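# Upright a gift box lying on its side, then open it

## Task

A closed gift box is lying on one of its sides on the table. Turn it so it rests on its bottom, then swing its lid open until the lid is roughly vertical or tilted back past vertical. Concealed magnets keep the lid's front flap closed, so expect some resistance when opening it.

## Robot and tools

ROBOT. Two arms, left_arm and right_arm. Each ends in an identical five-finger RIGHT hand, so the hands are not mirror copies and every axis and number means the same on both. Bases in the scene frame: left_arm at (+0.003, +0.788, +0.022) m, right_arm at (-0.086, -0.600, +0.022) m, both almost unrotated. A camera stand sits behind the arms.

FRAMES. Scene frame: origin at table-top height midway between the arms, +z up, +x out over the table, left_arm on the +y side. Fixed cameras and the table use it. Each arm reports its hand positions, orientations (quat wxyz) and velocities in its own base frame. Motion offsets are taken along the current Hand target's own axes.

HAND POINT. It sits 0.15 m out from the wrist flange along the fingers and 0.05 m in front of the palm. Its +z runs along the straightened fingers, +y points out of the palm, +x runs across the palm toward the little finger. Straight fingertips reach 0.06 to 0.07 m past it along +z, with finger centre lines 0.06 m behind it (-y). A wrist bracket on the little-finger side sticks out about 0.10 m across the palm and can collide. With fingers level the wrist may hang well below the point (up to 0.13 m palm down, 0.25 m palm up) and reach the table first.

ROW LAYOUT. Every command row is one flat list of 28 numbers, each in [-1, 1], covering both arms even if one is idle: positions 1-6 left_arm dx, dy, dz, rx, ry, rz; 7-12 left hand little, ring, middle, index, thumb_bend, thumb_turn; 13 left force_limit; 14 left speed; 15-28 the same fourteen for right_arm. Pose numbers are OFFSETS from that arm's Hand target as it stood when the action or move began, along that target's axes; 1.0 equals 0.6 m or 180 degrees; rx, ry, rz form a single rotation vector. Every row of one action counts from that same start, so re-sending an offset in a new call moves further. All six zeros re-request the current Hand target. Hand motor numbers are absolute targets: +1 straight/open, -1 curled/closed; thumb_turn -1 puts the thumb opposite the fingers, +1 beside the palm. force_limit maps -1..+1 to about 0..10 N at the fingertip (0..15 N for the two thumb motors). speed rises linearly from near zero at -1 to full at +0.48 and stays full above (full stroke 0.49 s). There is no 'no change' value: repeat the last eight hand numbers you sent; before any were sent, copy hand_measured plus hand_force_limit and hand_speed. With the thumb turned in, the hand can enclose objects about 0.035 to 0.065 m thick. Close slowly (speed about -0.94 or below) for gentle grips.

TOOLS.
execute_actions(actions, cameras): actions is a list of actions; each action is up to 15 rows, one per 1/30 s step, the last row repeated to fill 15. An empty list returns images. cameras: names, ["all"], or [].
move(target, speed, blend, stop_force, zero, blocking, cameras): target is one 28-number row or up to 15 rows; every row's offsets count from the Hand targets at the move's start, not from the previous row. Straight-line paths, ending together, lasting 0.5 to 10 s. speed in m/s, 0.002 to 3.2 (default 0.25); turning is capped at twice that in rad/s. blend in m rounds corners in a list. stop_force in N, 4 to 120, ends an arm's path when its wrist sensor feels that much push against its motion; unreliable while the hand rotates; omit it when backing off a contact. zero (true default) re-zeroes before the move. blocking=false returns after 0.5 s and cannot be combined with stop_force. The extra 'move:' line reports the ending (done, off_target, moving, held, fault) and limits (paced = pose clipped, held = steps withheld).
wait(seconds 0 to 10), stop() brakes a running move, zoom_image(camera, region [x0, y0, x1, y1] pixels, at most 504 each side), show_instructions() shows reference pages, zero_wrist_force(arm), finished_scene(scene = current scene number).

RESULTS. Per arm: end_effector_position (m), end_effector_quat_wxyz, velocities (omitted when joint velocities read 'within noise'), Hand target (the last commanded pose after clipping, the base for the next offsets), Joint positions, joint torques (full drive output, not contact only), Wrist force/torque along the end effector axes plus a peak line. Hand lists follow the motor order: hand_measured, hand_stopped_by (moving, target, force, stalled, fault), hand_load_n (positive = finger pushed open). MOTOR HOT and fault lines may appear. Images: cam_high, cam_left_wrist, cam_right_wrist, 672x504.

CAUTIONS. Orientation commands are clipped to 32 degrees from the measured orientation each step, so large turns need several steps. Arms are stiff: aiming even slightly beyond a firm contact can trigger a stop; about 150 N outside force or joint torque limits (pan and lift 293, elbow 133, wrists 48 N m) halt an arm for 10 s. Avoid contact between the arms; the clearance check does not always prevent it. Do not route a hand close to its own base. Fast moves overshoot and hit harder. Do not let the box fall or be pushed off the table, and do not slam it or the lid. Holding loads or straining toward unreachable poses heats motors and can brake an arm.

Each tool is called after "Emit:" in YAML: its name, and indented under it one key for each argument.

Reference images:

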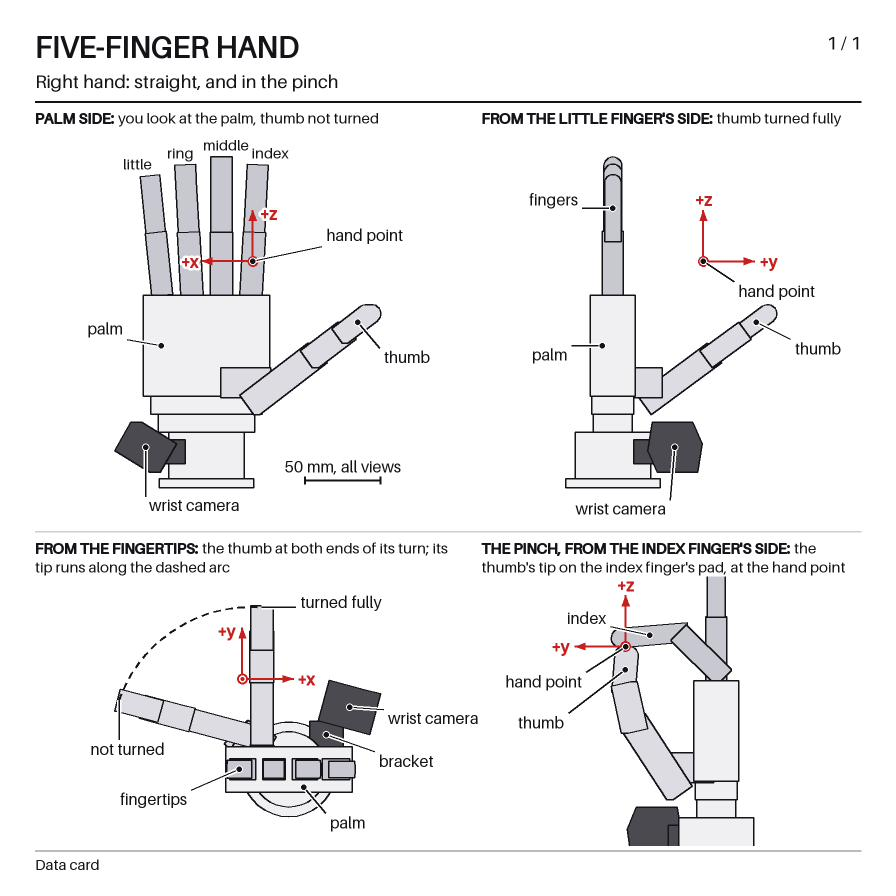

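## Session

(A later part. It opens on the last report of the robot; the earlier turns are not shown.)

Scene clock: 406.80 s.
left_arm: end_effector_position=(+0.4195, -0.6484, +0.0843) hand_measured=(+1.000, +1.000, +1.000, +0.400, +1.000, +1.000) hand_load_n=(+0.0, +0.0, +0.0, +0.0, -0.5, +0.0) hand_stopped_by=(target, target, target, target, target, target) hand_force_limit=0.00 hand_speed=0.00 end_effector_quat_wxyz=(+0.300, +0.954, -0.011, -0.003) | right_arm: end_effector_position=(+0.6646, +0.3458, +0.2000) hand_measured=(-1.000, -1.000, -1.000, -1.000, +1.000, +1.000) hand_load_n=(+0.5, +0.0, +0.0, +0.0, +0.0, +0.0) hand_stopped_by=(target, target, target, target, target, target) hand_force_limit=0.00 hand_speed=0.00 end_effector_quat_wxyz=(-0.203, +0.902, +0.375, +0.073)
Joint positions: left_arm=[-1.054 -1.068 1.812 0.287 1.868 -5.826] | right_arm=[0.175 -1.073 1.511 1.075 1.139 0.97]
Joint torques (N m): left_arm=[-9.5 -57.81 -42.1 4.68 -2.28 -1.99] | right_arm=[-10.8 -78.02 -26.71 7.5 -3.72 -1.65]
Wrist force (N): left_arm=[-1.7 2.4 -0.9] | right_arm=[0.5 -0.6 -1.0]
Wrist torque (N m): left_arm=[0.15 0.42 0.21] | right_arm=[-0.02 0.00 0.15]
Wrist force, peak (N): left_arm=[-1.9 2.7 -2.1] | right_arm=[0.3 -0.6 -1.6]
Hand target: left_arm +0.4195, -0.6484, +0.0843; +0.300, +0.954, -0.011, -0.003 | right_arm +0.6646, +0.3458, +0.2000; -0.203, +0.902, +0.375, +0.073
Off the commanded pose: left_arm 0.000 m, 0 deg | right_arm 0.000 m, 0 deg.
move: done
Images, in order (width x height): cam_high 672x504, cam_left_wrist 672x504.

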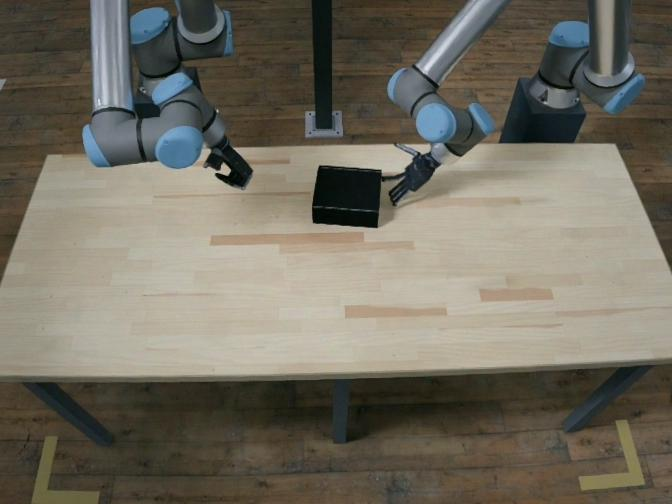

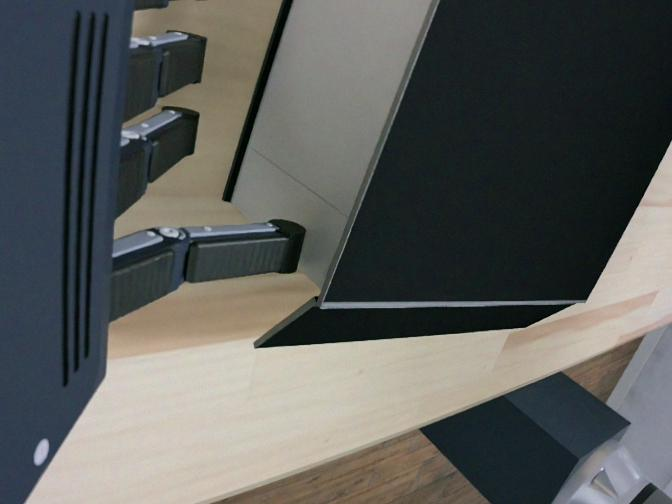

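Emit:
move:
  target:
    - [0,-0.0265,-0.035,0,0,0,1,1,1,0.4,1,1,0,0,0,0,0,0,0,0,-1,-1,-1,-1,1,1,0,0]
    - [-0.03,-0.0265,-0.035,0,0,0,1,1,1,0.4,1,1,0,0,0,0,0,0,0,0,-1,-1,-1,-1,1,1,0,0]
    - [-0.03,0.049,0.018,0,0,0,1,1,1,0.4,1,1,0,0,0,0,0,0,0,0,-1,-1,-1,-1,1,1,0,0]
  speed: [0.05,0.05,0.025]
  stop_force: 8
  cameras: ["cam_left_wrist","cam_high"]

Scene clock: 423.47 s.
left_arm: end_effector_position=(+0.4008, -0.6783, +0.0922) hand_measured=(+1.000, +1.000, +1.000, +0.400, +1.000, +1.000) hand_load_n=(+0.0, +0.0, +0.0, +0.0, +0.0, +0.0) hand_stopped_by=(target, target, target, target, target, target) hand_force_limit=0.00 hand_speed=0.00 end_effector_quat_wxyz=(+0.300, +0.954, -0.011, -0.003) | right_arm: end_effector_position=(+0.6646, +0.3458, +0.2000) hand_measured=(-1.000, -1.000, -1.000, -1.000, +1.000, +1.000) hand_load_n=(+0.0, +0.0, +0.0, +0.0, +0.0, +0.0) hand_stopped_by=(target, target, target, target, target, target) hand_force_limit=0.00 hand_speed=0.00 end_effector_quat_wxyz=(-0.203, +0.902, +0.375, +0.073)
Joint positions: left_arm=[-1.103 -1.068 1.79 0.296 1.842 -5.87] | right_arm=[0.175 -1.073 1.511 1.075 1.139 0.97]
Joint torques (N m): left_arm=[-8.75 -58.24 -43.17 4.43 -2.31 -2.03] | right_arm=[-10.66 -79.49 -27.13 7.59 -3.78 -1.58]
Wrist force (N): left_arm=[-2.4 2.0 -1.8] | right_arm=[0.4 -0.6 -1.0]
Wrist torque (N m): left_arm=[0.18 0.48 0.19] | right_arm=[-0.02 0.01 0.15]
Wrist force, peak (N): left_arm=[-2.4 2.2 -2.0] | right_arm=[0.0 -0.4 -1.7]
Hand target: left_arm +0.4008, -0.6783, +0.0922; +0.300, +0.954, -0.011, -0.003 | right_arm +0.6646, +0.3458, +0.2000; -0.203, +0.902, +0.375, +0.073
Off the commanded pose: left_arm 0.000 m, 0 deg | right_arm 0.000 m, 0 deg.
move: done
Images, in order (width x height): cam_high 672x504, cam_left_wrist 672x504.

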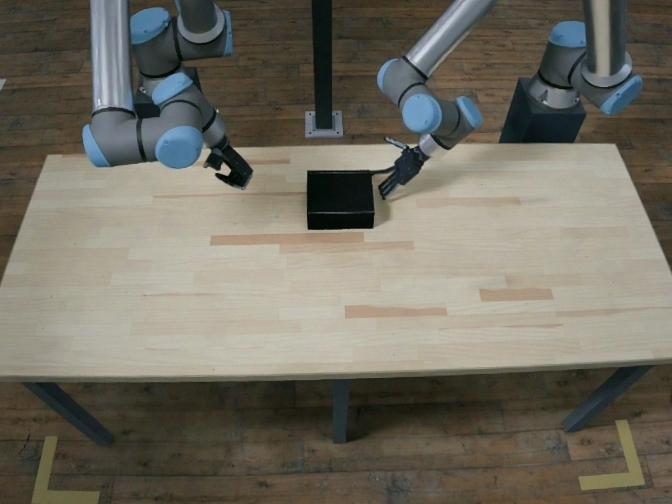

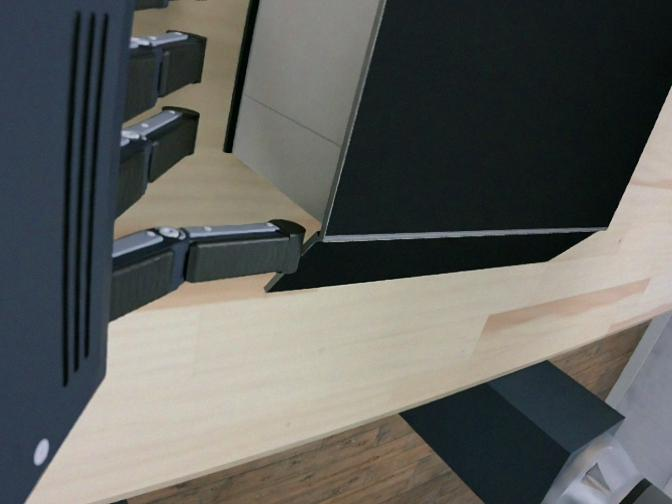

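Emit:
move:
  target:
    - [0.0,-0.03,-0.02,0,0,0,1,1,1,0.55,1,1,0,0,0,0,0,0,0,0,-1,-1,-1,-1,1,1,0,0]
    - [0.012,-0.038,-0.006,0,0,0,1,1,1,0.55,1,1,0,0,0,0,0,0,0,0,-1,-1,-1,-1,1,1,0,0]
    - [0.012,0.032,0.044,0,0,0,1,1,1,0.55,1,1,0,0,0,0,0,0,0,0,-1,-1,-1,-1,1,1,0,0]
  speed: [0.05,0.05,0.03]
  cameras: ["cam_left_wrist","cam_high"]

Scene clock: 434.43 s.
left_arm: end_effector_position=(+0.4073, -0.7091, +0.0816) hand_measured=(+1.000, +1.000, +1.000, +0.550, +1.000, +1.000) hand_load_n=(+0.0, +0.0, +0.0, +0.0, +0.0, +0.0) hand_stopped_by=(target, target, target, target, target, target) hand_force_limit=0.00 hand_speed=0.00 end_effector_quat_wxyz=(+0.300, +0.954, -0.011, -0.003) | right_arm: end_effector_position=(+0.6646, +0.3458, +0.2000) hand_measured=(-1.000, -1.000, -1.000, -1.000, +1.000, +1.000) hand_load_n=(+0.5, +0.0, +0.0, +0.0, +0.0, +0.0) hand_stopped_by=(target, target, target, target, target, target) hand_force_limit=0.00 hand_speed=0.00 end_effector_quat_wxyz=(-0.203, +0.902, +0.375, +0.073)
Joint positions: left_arm=[-1.116 -1.022 1.735 0.302 1.836 -5.881] | right_arm=[0.175 -1.073 1.511 1.075 1.139 0.97]
Joint torques (N m): left_arm=[-9.25 -62.37 -44.55 4.3 -2.41 -2.35] | right_arm=[-10.49 -79.54 -26.85 7.54 -3.8 -1.78]
Wrist force (N): left_arm=[-2.1 1.9 -1.5] | right_arm=[0.3 -0.6 -1.0]
Wrist torque (N m): left_arm=[0.18 0.43 0.23] | right_arm=[-0.02 0.02 0.15]
Wrist force, peak (N): left_arm=[-2.3 2.6 -1.9] | right_arm=[-0.1 -1.1 -1.3]
Hand target: left_arm +0.4073, -0.7093, +0.0816; +0.300, +0.954, -0.011, -0.003 | right_arm +0.6646, +0.3458, +0.2000; -0.203, +0.902, +0.375, +0.073
Off the commanded pose: left_arm 0.000 m, 0 deg | right_arm 0.000 m, 0 deg.
move: done
Images, in order (width x height): cam_high 672x504, cam_left_wrist 672x504.

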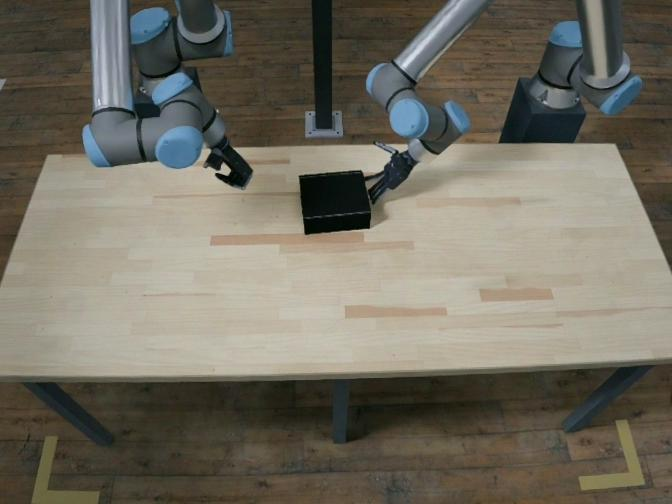

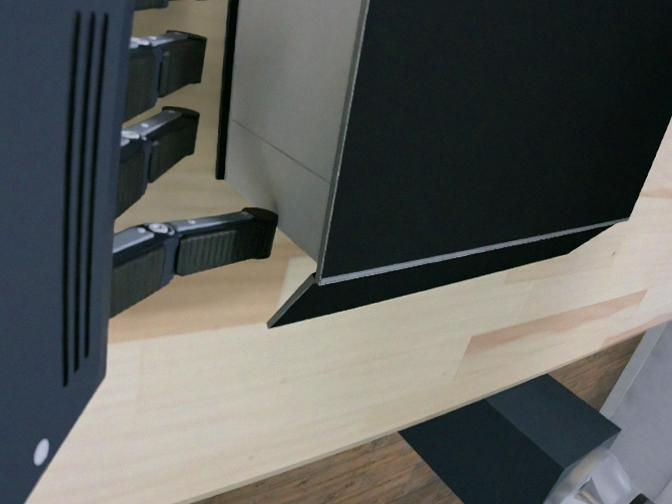

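Emit:
move:
  target:
    - [0.0,-0.034,-0.024,0,0,0,1,1,1,0.55,1,1,0,0,0,0,0,0,0,0,-1,-1,-1,-1,1,1,0,0]
    - [-0.03,-0.034,-0.024,0,0,0,1,1,1,0.55,1,1,0,0,0,0,0,0,0,0,-1,-1,-1,-1,1,1,0,0]
    - [-0.03,0.042,0.028,0,0,0,1,1,1,0.55,1,1,0,0,0,0,0,0,0,0,-1,-1,-1,-1,1,1,0,0]
  speed: [0.05,0.05,0.03]
  cameras: ["cam_left_wrist","cam_high"]

Scene clock: 443.10 s.
left_arm: end_effector_position=(+0.3886, -0.7390, +0.0822) hand_measured=(+1.000, +1.000, +1.000, +0.550, +1.000, +1.000) hand_load_n=(+0.0, +0.0, +0.0, +0.0, +0.0, +0.0) hand_stopped_by=(target, target, target, target, target, target) hand_force_limit=0.00 hand_speed=0.00 end_effector_quat_wxyz=(+0.300, +0.954, -0.011, -0.003) | right_arm: end_effector_position=(+0.6646, +0.3458, +0.2000) hand_measured=(-1.000, -1.000, -1.000, -1.000, +1.000, +1.000) hand_load_n=(+0.0, +0.0, +0.0, +0.5, +0.0, +0.0) hand_stopped_by=(target, target, target, target, target, target) hand_force_limit=0.00 hand_speed=0.00 end_effector_quat_wxyz=(-0.203, +0.902, +0.375, +0.073)
Joint positions: left_arm=[-1.161 -1.01 1.71 0.305 1.812 -5.92] | right_arm=[0.175 -1.073 1.511 1.075 1.139 0.97]
Joint torques (N m): left_arm=[-8.32 -61.01 -43.2 4.54 -2.49 -2.18] | right_arm=[-12.31 -79.12 -26.15 7.4 -3.73 -1.49]
Wrist force (N): left_arm=[-2.0 1.5 -1.8] | right_arm=[0.0 -0.2 -0.6]
Wrist torque (N m): left_arm=[0.21 0.47 0.19] | right_arm=[0.02 0.06 0.15]
Wrist force, peak (N): left_arm=[-2.5 2.2 -1.9] | right_arm=[0.5 -0.7 -1.6]
Hand target: left_arm +0.3886, -0.7392, +0.0822; +0.300, +0.954, -0.011, -0.003 | right_arm +0.6646, +0.3458, +0.2000; -0.203, +0.902, +0.375, +0.073
Off the commanded pose: left_arm 0.000 m, 0 deg | right_arm 0.000 m, 0 deg.
move: done
Images, in order (width x height): cam_high 672x504, cam_left_wrist 672x504.

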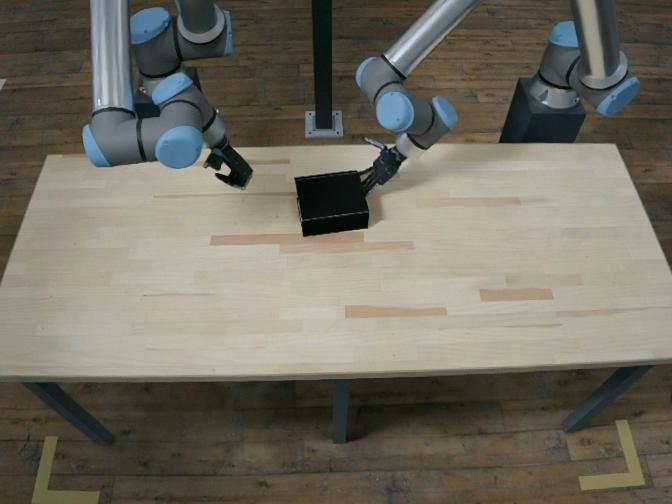

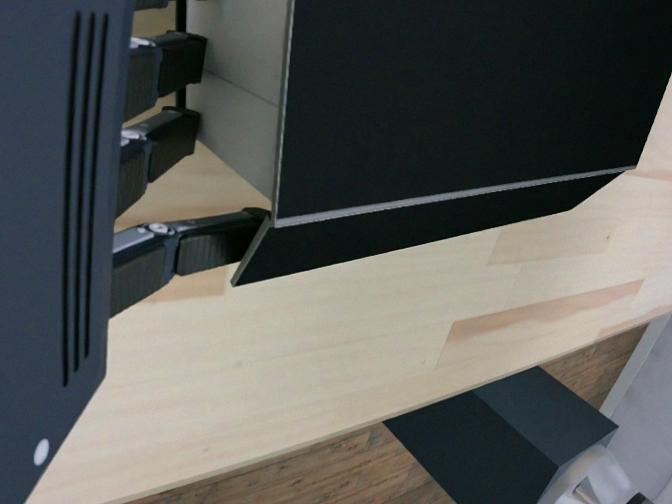

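Emit:
move:
  target:
    - [0,0,0,0,0,0,1,1,1,0.3,1,1,0,-0.6,0,0,0,0,0,0,-1,-1,-1,-1,1,1,0,0]
    - [0,0.048,-0.068,0,0,0,1,1,1,0.3,1,1,0,-0.6,0,0,0,0,0,0,-1,-1,-1,-1,1,1,0,0]
  speed: [0.05,0.04]
  cameras: ["cam_left_wrist","cam_high"]

Scene clock: 449.57 s.
left_arm: end_effector_position=(+0.3886, -0.7395, +0.1319) hand_measured=(+1.000, +1.000, +1.000, +0.300, +1.000, +1.000) hand_load_n=(+0.0, +0.0, +0.0, +0.5, +0.0, +0.0) hand_stopped_by=(target, target, target, target, target, target) hand_force_limit=0.00 hand_speed=-0.60 end_effector_quat_wxyz=(+0.300, +0.954, -0.011, -0.003) | right_arm: end_effector_position=(+0.6646, +0.3458, +0.2000) hand_measured=(-1.000, -1.000, -1.000, -1.000, +1.000, +1.000) hand_load_n=(+0.0, +0.0, +0.5, +0.0, +0.0, +0.0) hand_stopped_by=(target, target, target, target, target, target) hand_force_limit=0.00 hand_speed=0.00 end_effector_quat_wxyz=(-0.203, +0.902, +0.375, +0.073)
Joint positions: left_arm=[-1.161 -1.06 1.684 0.38 1.812 -5.921] | right_arm=[0.175 -1.073 1.511 1.075 1.139 0.97]
Joint torques (N m): left_arm=[-8.66 -99.7 -45.42 4.51 -2.2 -1.67] | right_arm=[-11.44 -78.64 -27.19 7.41 -3.88 -1.34]
Wrist force (N): left_arm=[-1.2 1.7 -1.0] | right_arm=[0.2 -0.4 -0.9]
Wrist torque (N m): left_arm=[0.13 0.40 0.20] | right_arm=[0.00 0.05 0.15]
Wrist force, peak (N): left_arm=[-2.2 1.6 -1.6] | right_arm=[0.1 -0.9 -1.5]
Hand target: left_arm +0.3886, -0.7395, +0.1321; +0.300, +0.954, -0.011, -0.003 | right_arm +0.6646, +0.3458, +0.2000; -0.203, +0.902, +0.375, +0.073
Off the commanded pose: left_arm 0.000 m, 0 deg | right_arm 0.000 m, 0 deg.
move: done
Images, in order (width x height): cam_high 672x504, cam_left_wrist 672x504.

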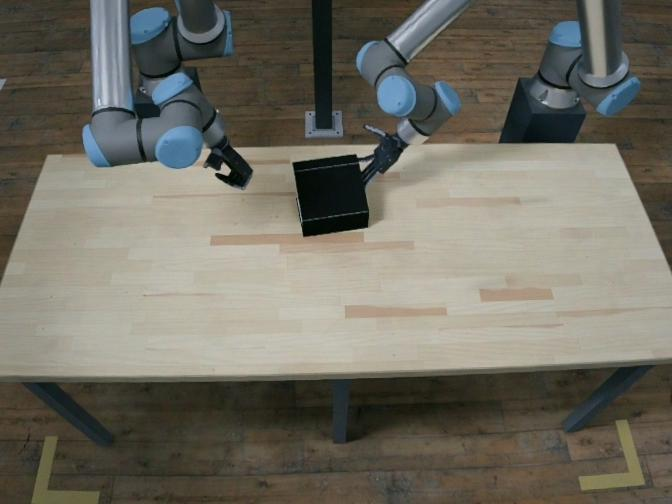

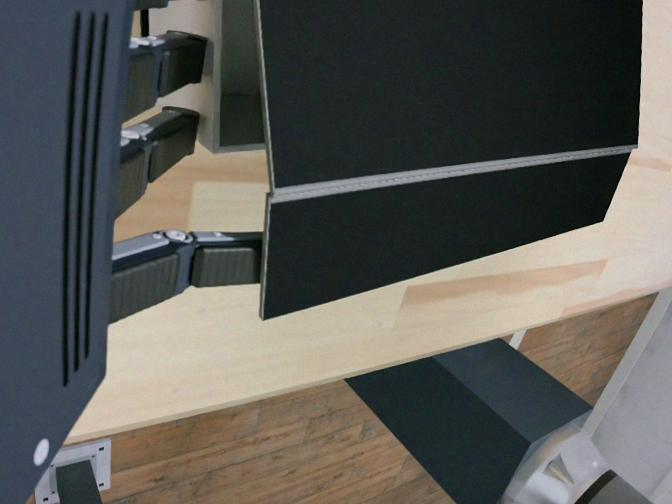

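Emit:
move:
  target:
    - [0.012,0.043,-0.061,0,0,0,1,1,1,0.3,1,1,0,-0.6,0,0,0,0,0,0,-1,-1,-1,-1,1,1,0,0]
    - [0.04,0.098,-0.053,0,0,0,1,1,1,0.3,1,1,0,-0.6,0,0,0,0,0,0,-1,-1,-1,-1,1,1,0,0]
    - [0.075,0.163,-0.059,0,0,0,1,1,1,0.3,1,1,0,-0.6,0,0,0,0,0,0,-1,-1,-1,-1,1,1,0,0]
  speed: 0.05
  cameras: ["cam_left_wrist","cam_high"]

Scene clock: 459.07 s.
left_arm: end_effector_position=(+0.4320, -0.8002, +0.2171) hand_measured=(+1.000, +1.000, +1.000, +0.300, +1.000, +1.000) hand_load_n=(+0.0, +0.0, +0.0, +0.0, +0.0, +0.0) hand_stopped_by=(target, target, target, target, target, target) hand_force_limit=0.00 hand_speed=-0.60 end_effector_quat_wxyz=(+0.300, +0.954, -0.011, -0.003) | right_arm: end_effector_position=(+0.6646, +0.3458, +0.2000) hand_measured=(-1.000, -1.000, -1.000, -1.000, +1.000, +1.000) hand_load_n=(+0.0, +0.0, +0.0, +0.0, +0.0, +0.0) hand_stopped_by=(target, target, target, target, target, target) hand_force_limit=0.00 hand_speed=0.00 end_effector_quat_wxyz=(-0.203, +0.902, +0.375, +0.073)
Joint positions: left_arm=[-1.14 -1.02 1.448 0.581 1.823 -5.902] | right_arm=[0.175 -1.073 1.511 1.075 1.139 0.97]
Joint torques (N m): left_arm=[11.67 -71.88 -49.95 4.07 3.23 1.63] | right_arm=[-11.04 -79.64 -27.61 7.52 -3.56 -1.11]
Wrist force (N): left_arm=[-1.5 1.8 -1.1] | right_arm=[0.2 -0.3 -1.1]
Wrist torque (N m): left_arm=[0.24 0.35 -0.14] | right_arm=[0.03 0.05 0.16]
Wrist force, peak (N): left_arm=[-1.7 1.9 -1.3] | right_arm=[0.3 -0.9 -1.6]
Hand target: left_arm +0.4321, -0.8004, +0.2172; +0.300, +0.954, -0.011, -0.003 | right_arm +0.6646, +0.3458, +0.2000; -0.203, +0.902, +0.375, +0.073
Off the commanded pose: left_arm 0.000 m, 0 deg | right_arm 0.000 m, 0 deg.
move: done
Images, in order (width x height): cam_high 672x504, cam_left_wrist 672x504.

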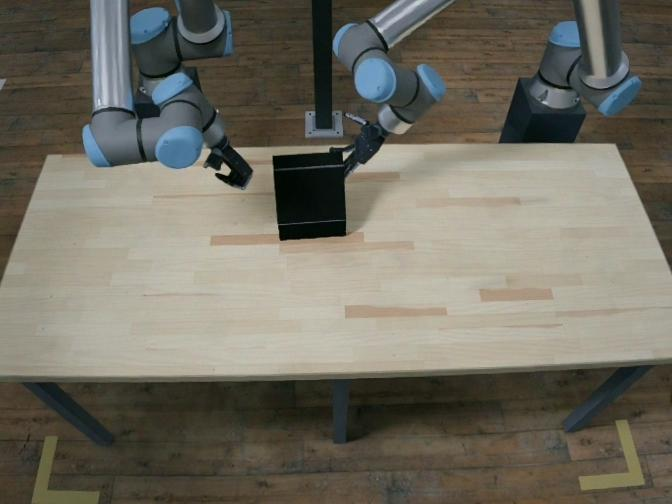

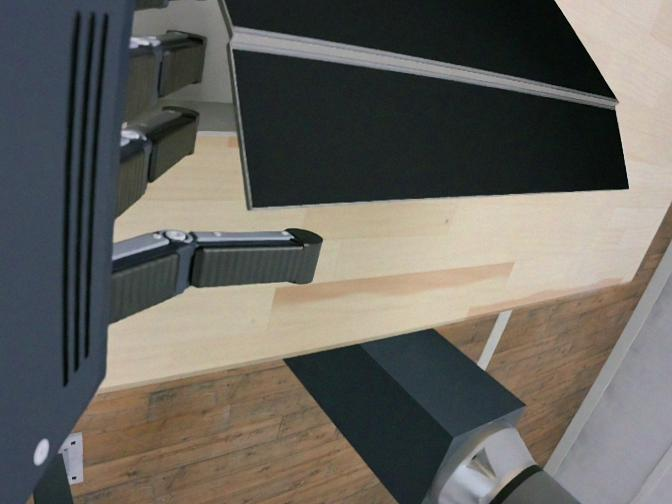

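Emit:
move:
  target:
    - [0.0,0.048,0.033,0,0,0,1,1,1,0.3,1,1,0,-0.6,0,0,0,0,0,0,-1,-1,-1,-1,1,1,0,0]
  speed: 0.05
  cameras: ["cam_left_wrist","cam_high"]

Scene clock: 465.20 s.
left_arm: end_effector_position=(+0.4313, -0.8351, +0.2175) hand_measured=(+1.000, +1.000, +1.000, +0.300, +1.000, +1.000) hand_load_n=(+0.0, +0.0, +0.0, +0.0, +0.0, +0.0) hand_stopped_by=(target, target, target, target, target, target) hand_force_limit=0.00 hand_speed=-0.60 end_effector_quat_wxyz=(+0.300, +0.954, -0.011, -0.003) | right_arm: end_effector_position=(+0.6646, +0.3458, +0.2000) hand_measured=(-1.000, -1.000, -1.000, -1.000, +1.000, +1.000) hand_load_n=(+0.5, +0.0, +0.0, +0.0, +0.0, +0.0) hand_stopped_by=(target, target, target, target, target, target) hand_force_limit=0.00 hand_speed=0.00 end_effector_quat_wxyz=(-0.203, +0.902, +0.375, +0.073)
Joint positions: left_arm=[-1.16 -0.979 1.379 0.605 1.812 -5.92] | right_arm=[0.175 -1.073 1.511 1.075 1.139 0.97]
Joint torques (N m): left_arm=[-7.63 -73.02 -49.8 4.11 -2.15 -2.06] | right_arm=[-10.15 -79.08 -27.89 7.54 -3.36 -0.99]
Wrist force (N): left_arm=[-1.7 1.3 -1.5] | right_arm=[0.3 -0.6 -0.9]
Wrist torque (N m): left_arm=[0.20 0.43 0.17] | right_arm=[-0.03 0.02 0.15]
Wrist force, peak (N): left_arm=[-2.0 1.5 -1.5] | right_arm=[0.3 -0.8 -1.7]
Hand target: left_arm +0.4313, -0.8353, +0.2175; +0.300, +0.954, -0.011, -0.003 | right_arm +0.6646, +0.3458, +0.2000; -0.203, +0.902, +0.375, +0.073
Off the commanded pose: left_arm 0.000 m, 0 deg | right_arm 0.000 m, 0 deg.
move: done
Images, in order (width x height): cam_high 672x504, cam_left_wrist 672x504.

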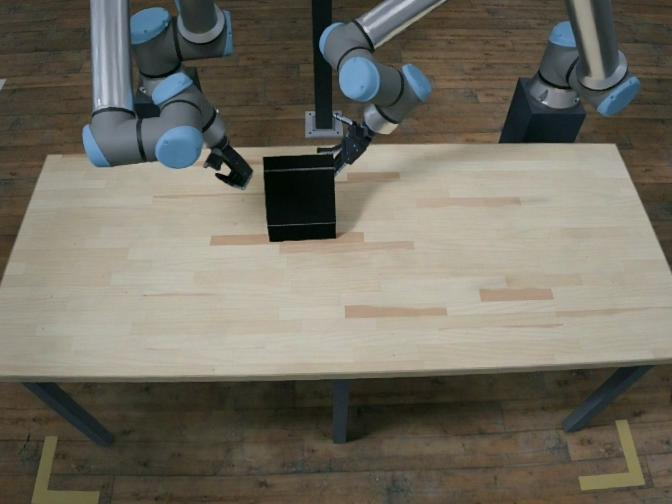

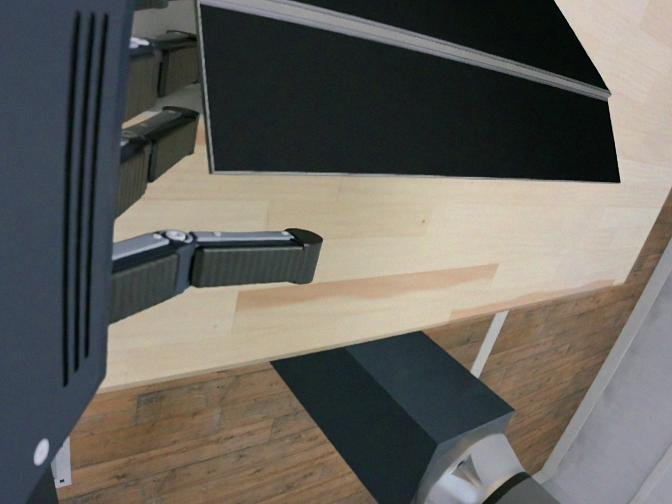

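Emit:
move:
  target:
    - [0,0,0,0,0,0,0.35,0.35,1,0.3,1,1,0,-0.7,0,0,0,0,0,0,-1,-1,-1,-1,1,1,0,0]
    - [0.06,0.048,-0.068,0,0,0,0.35,0.35,1,0.3,1,1,0,-0.7,0,0,0,0,0,0,-1,-1,-1,-1,1,1,0,0]
  speed: 0.05
  cameras: ["cam_left_wrist","cam_high"]

Scene clock: 471.43 s.
left_arm: end_effector_position=(+0.4670, -0.8363, +0.2673) hand_measured=(+0.350, +0.350, +1.000, +0.300, +1.000, +1.000) hand_load_n=(+1.0, +0.0, +0.0, +0.0, +0.0, +0.0) hand_stopped_by=(target, target, target, target, target, target) hand_force_limit=0.00 hand_speed=-0.70 end_effector_quat_wxyz=(+0.300, +0.954, -0.011, -0.003) | right_arm: end_effector_position=(+0.6646, +0.3458, +0.2000) hand_measured=(-1.000, -1.000, -1.000, -1.000, +1.000, +1.000) hand_load_n=(+0.0, +0.0, +0.0, +0.0, +0.0, +0.0) hand_stopped_by=(target, target, target, target, target, target) hand_force_limit=0.00 hand_speed=0.00 end_effector_quat_wxyz=(-0.203, +0.902, +0.375, +0.073)
Joint positions: left_arm=[-1.118 -0.969 1.273 0.711 1.834 -5.884] | right_arm=[0.175 -1.073 1.511 1.075 1.139 0.97]
Joint torques (N m): left_arm=[12.94 -78 -50.78 4.72 3.56 1.57] | right_arm=[-10.28 -78.54 -27.12 7.36 -3.6 -1.11]
Wrist force (N): left_arm=[-1.7 1.8 0.4] | right_arm=[0.2 -0.8 -1.1]
Wrist torque (N m): left_arm=[0.22 0.32 -0.14] | right_arm=[-0.04 0.05 0.13]
Wrist force, peak (N): left_arm=[-1.9 1.9 -1.0] | right_arm=[0.3 -0.8 -1.4]
Hand target: left_arm +0.4672, -0.8364, +0.2675; +0.300, +0.954, -0.011, -0.003 | right_arm +0.6646, +0.3458, +0.2000; -0.203, +0.902, +0.375, +0.073
Off the commanded pose: left_arm 0.000 m, 0 deg | right_arm 0.000 m, 0 deg.
move: done
Images, in order (width x height): cam_high 672x504, cam_left_wrist 672x504.

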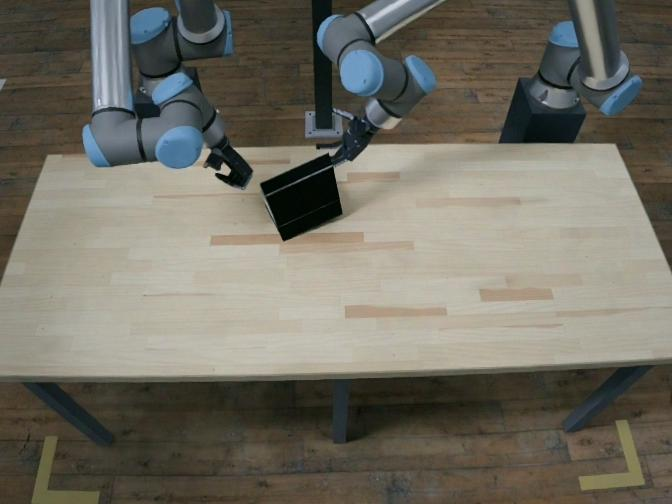

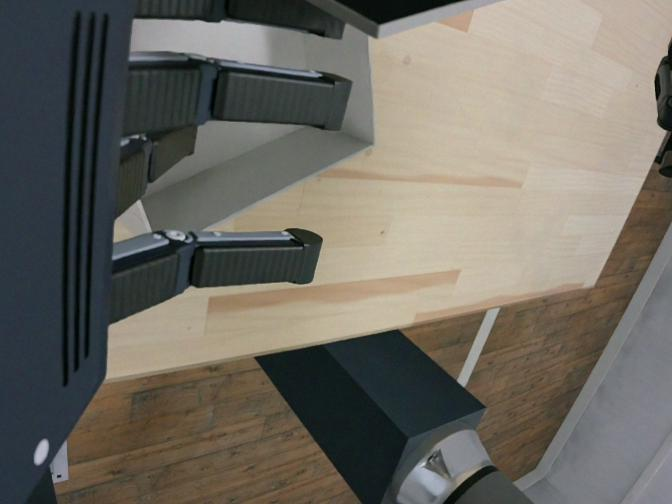

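Emit:
move:
  target:
    - [0.083,0.029,-0.041,0,0,0,0.35,0.35,1,0.3,1,1,0,-0.7,0,0,0,0,0,0,-1,-1,-1,-1,1,1,0,0]
    - [0.16,0.029,-0.041,0,0,0,0.35,0.35,1,0.3,1,1,0,-0.7,0,0,0,0,0,0,-1,-1,-1,-1,1,1,0,0]
  speed: 0.05
  blend: 0.02
  cameras: ["cam_left_wrist","cam_high"]

Scene clock: 479.20 s.
left_arm: end_effector_position=(+0.5629, -0.8387, +0.2978) hand_measured=(+0.350, +0.350, +1.000, +0.300, +1.000, +1.000) hand_load_n=(+0.0, +0.0, +0.0, +0.0, +0.0, +0.0) hand_stopped_by=(target, target, target, target, target, target) hand_force_limit=0.00 hand_speed=-0.70 end_effector_quat_wxyz=(+0.300, +0.954, -0.011, -0.003) | right_arm: end_effector_position=(+0.6646, +0.3458, +0.2000) hand_measured=(-1.000, -1.000, -1.000, -1.000, +1.000, +1.000) hand_load_n=(+0.0, +0.0, +0.0, +0.0, +0.0, +0.0) hand_stopped_by=(target, target, target, target, target, target) hand_force_limit=0.00 hand_speed=0.00 end_effector_quat_wxyz=(-0.203, +0.902, +0.375, +0.073)
Joint positions: left_arm=[-1.018 -0.865 1.048 0.857 1.886 -5.794] | right_arm=[0.175 -1.073 1.511 1.075 1.139 0.97]
Joint torques (N m): left_arm=[12.03 -86.02 -52.7 4.17 3.27 1.63] | right_arm=[-9.73 -81.48 -27.37 7.32 -3.57 -0.94]
Wrist force (N): left_arm=[-1.5 2.6 -1.3] | right_arm=[-0.1 -0.5 -0.8]
Wrist torque (N m): left_arm=[0.25 0.40 -0.09] | right_arm=[-0.03 0.08 0.13]
Wrist force, peak (N): left_arm=[-1.8 2.5 -1.5] | right_arm=[0.4 -0.6 -1.4]
Hand target: left_arm +0.5631, -0.8387, +0.2978; +0.300, +0.954, -0.011, -0.003 | right_arm +0.6646, +0.3458, +0.2000; -0.203, +0.902, +0.375, +0.073
Off the commanded pose: left_arm 0.000 m, 0 deg | right_arm 0.000 m, 0 deg.
move: done
Images, in order (width x height): cam_high 672x504, cam_left_wrist 672x504.

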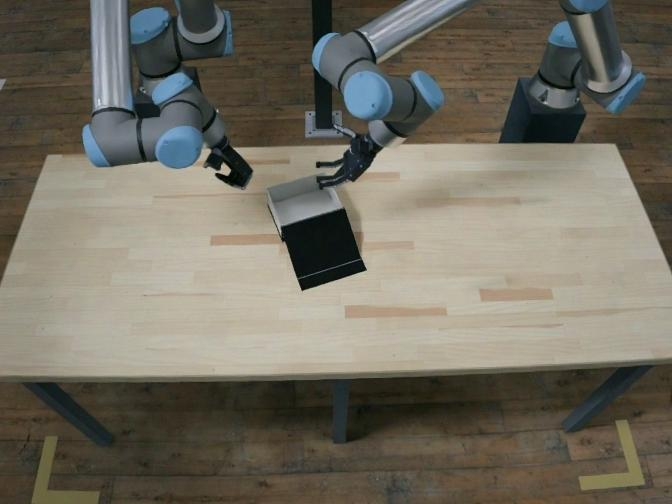

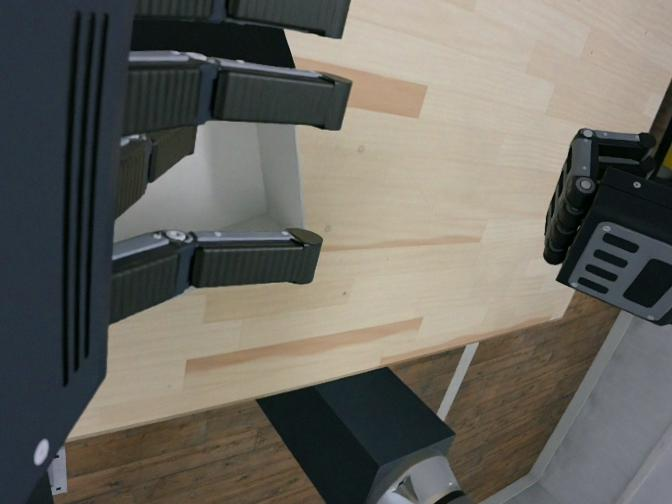

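Emit:
move:
  target: [0,0.0957,-0.1365,0,0,0,0.35,0.35,1,0.3,1,1,0,-0.7,0,0,0,0,0,0,-1,-1,-1,-1,1,1,0,0]
  speed: 0.15
  cameras: ["cam_high"]

Scene clock: 482.97 s.
left_arm: end_effector_position=(+0.5629, -0.8389, +0.3976) hand_measured=(+0.350, +0.350, +1.000, +0.300, +1.000, +1.000) hand_load_n=(+0.0, +0.0, -0.5, +0.0, -0.5, +0.0) hand_stopped_by=(target, target, target, target, target, target) hand_force_limit=0.00 hand_speed=-0.70 end_effector_quat_wxyz=(+0.300, +0.954, -0.011, -0.003) | right_arm: end_effector_position=(+0.6646, +0.3458, +0.2000) hand_measured=(-1.000, -1.000, -1.000, -1.000, +1.000, +1.000) hand_load_n=(+0.0, +0.0, +0.0, +0.0, +0.0, +0.5) hand_stopped_by=(target, target, target, target, target, target) hand_force_limit=0.00 hand_speed=0.00 end_effector_quat_wxyz=(-0.203, +0.902, +0.375, +0.073)
Joint positions: left_arm=[-1.018 -0.885 0.905 1.019 1.886 -5.794] | right_arm=[0.175 -1.073 1.511 1.075 1.139 0.97]
Joint torques (N m): left_arm=[-0.04 -83.04 -53.7 4.91 2.25 1.79] | right_arm=[-11.23 -79.06 -27.69 7.43 -3.33 -0.92]
Wrist force (N): left_arm=[-1.5 2.6 -1.0] | right_arm=[0.1 -0.5 -1.1]
Wrist torque (N m): left_arm=[0.24 0.38 -0.03] | right_arm=[0.00 0.06 0.15]
Wrist force, peak (N): left_arm=[-1.7 2.6 -1.9] | right_arm=[0.2 -0.9 -1.4]
Hand target: left_arm +0.5629, -0.8389, +0.3978; +0.300, +0.954, -0.011, -0.003 | right_arm +0.6646, +0.3458, +0.2000; -0.203, +0.902, +0.375, +0.073
Off the commanded pose: left_arm 0.000 m, 0 deg | right_arm 0.000 m, 0 deg.
move: done
Images, in order (width x height): cam_high 672x504.

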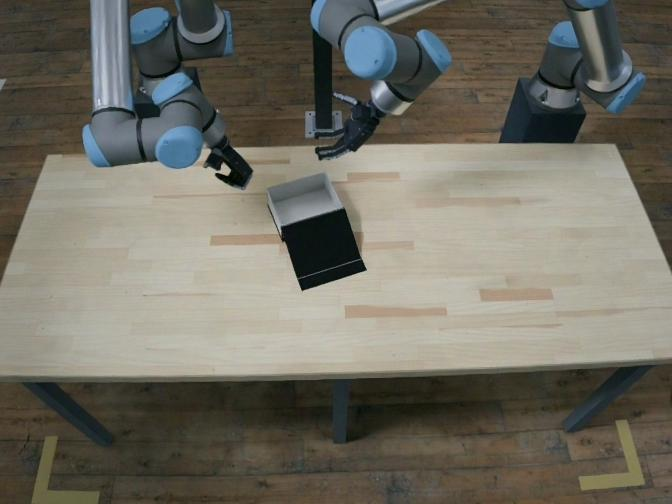

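Emit:
finished_scene:
  scene: 2

The scene is finished: the task was done.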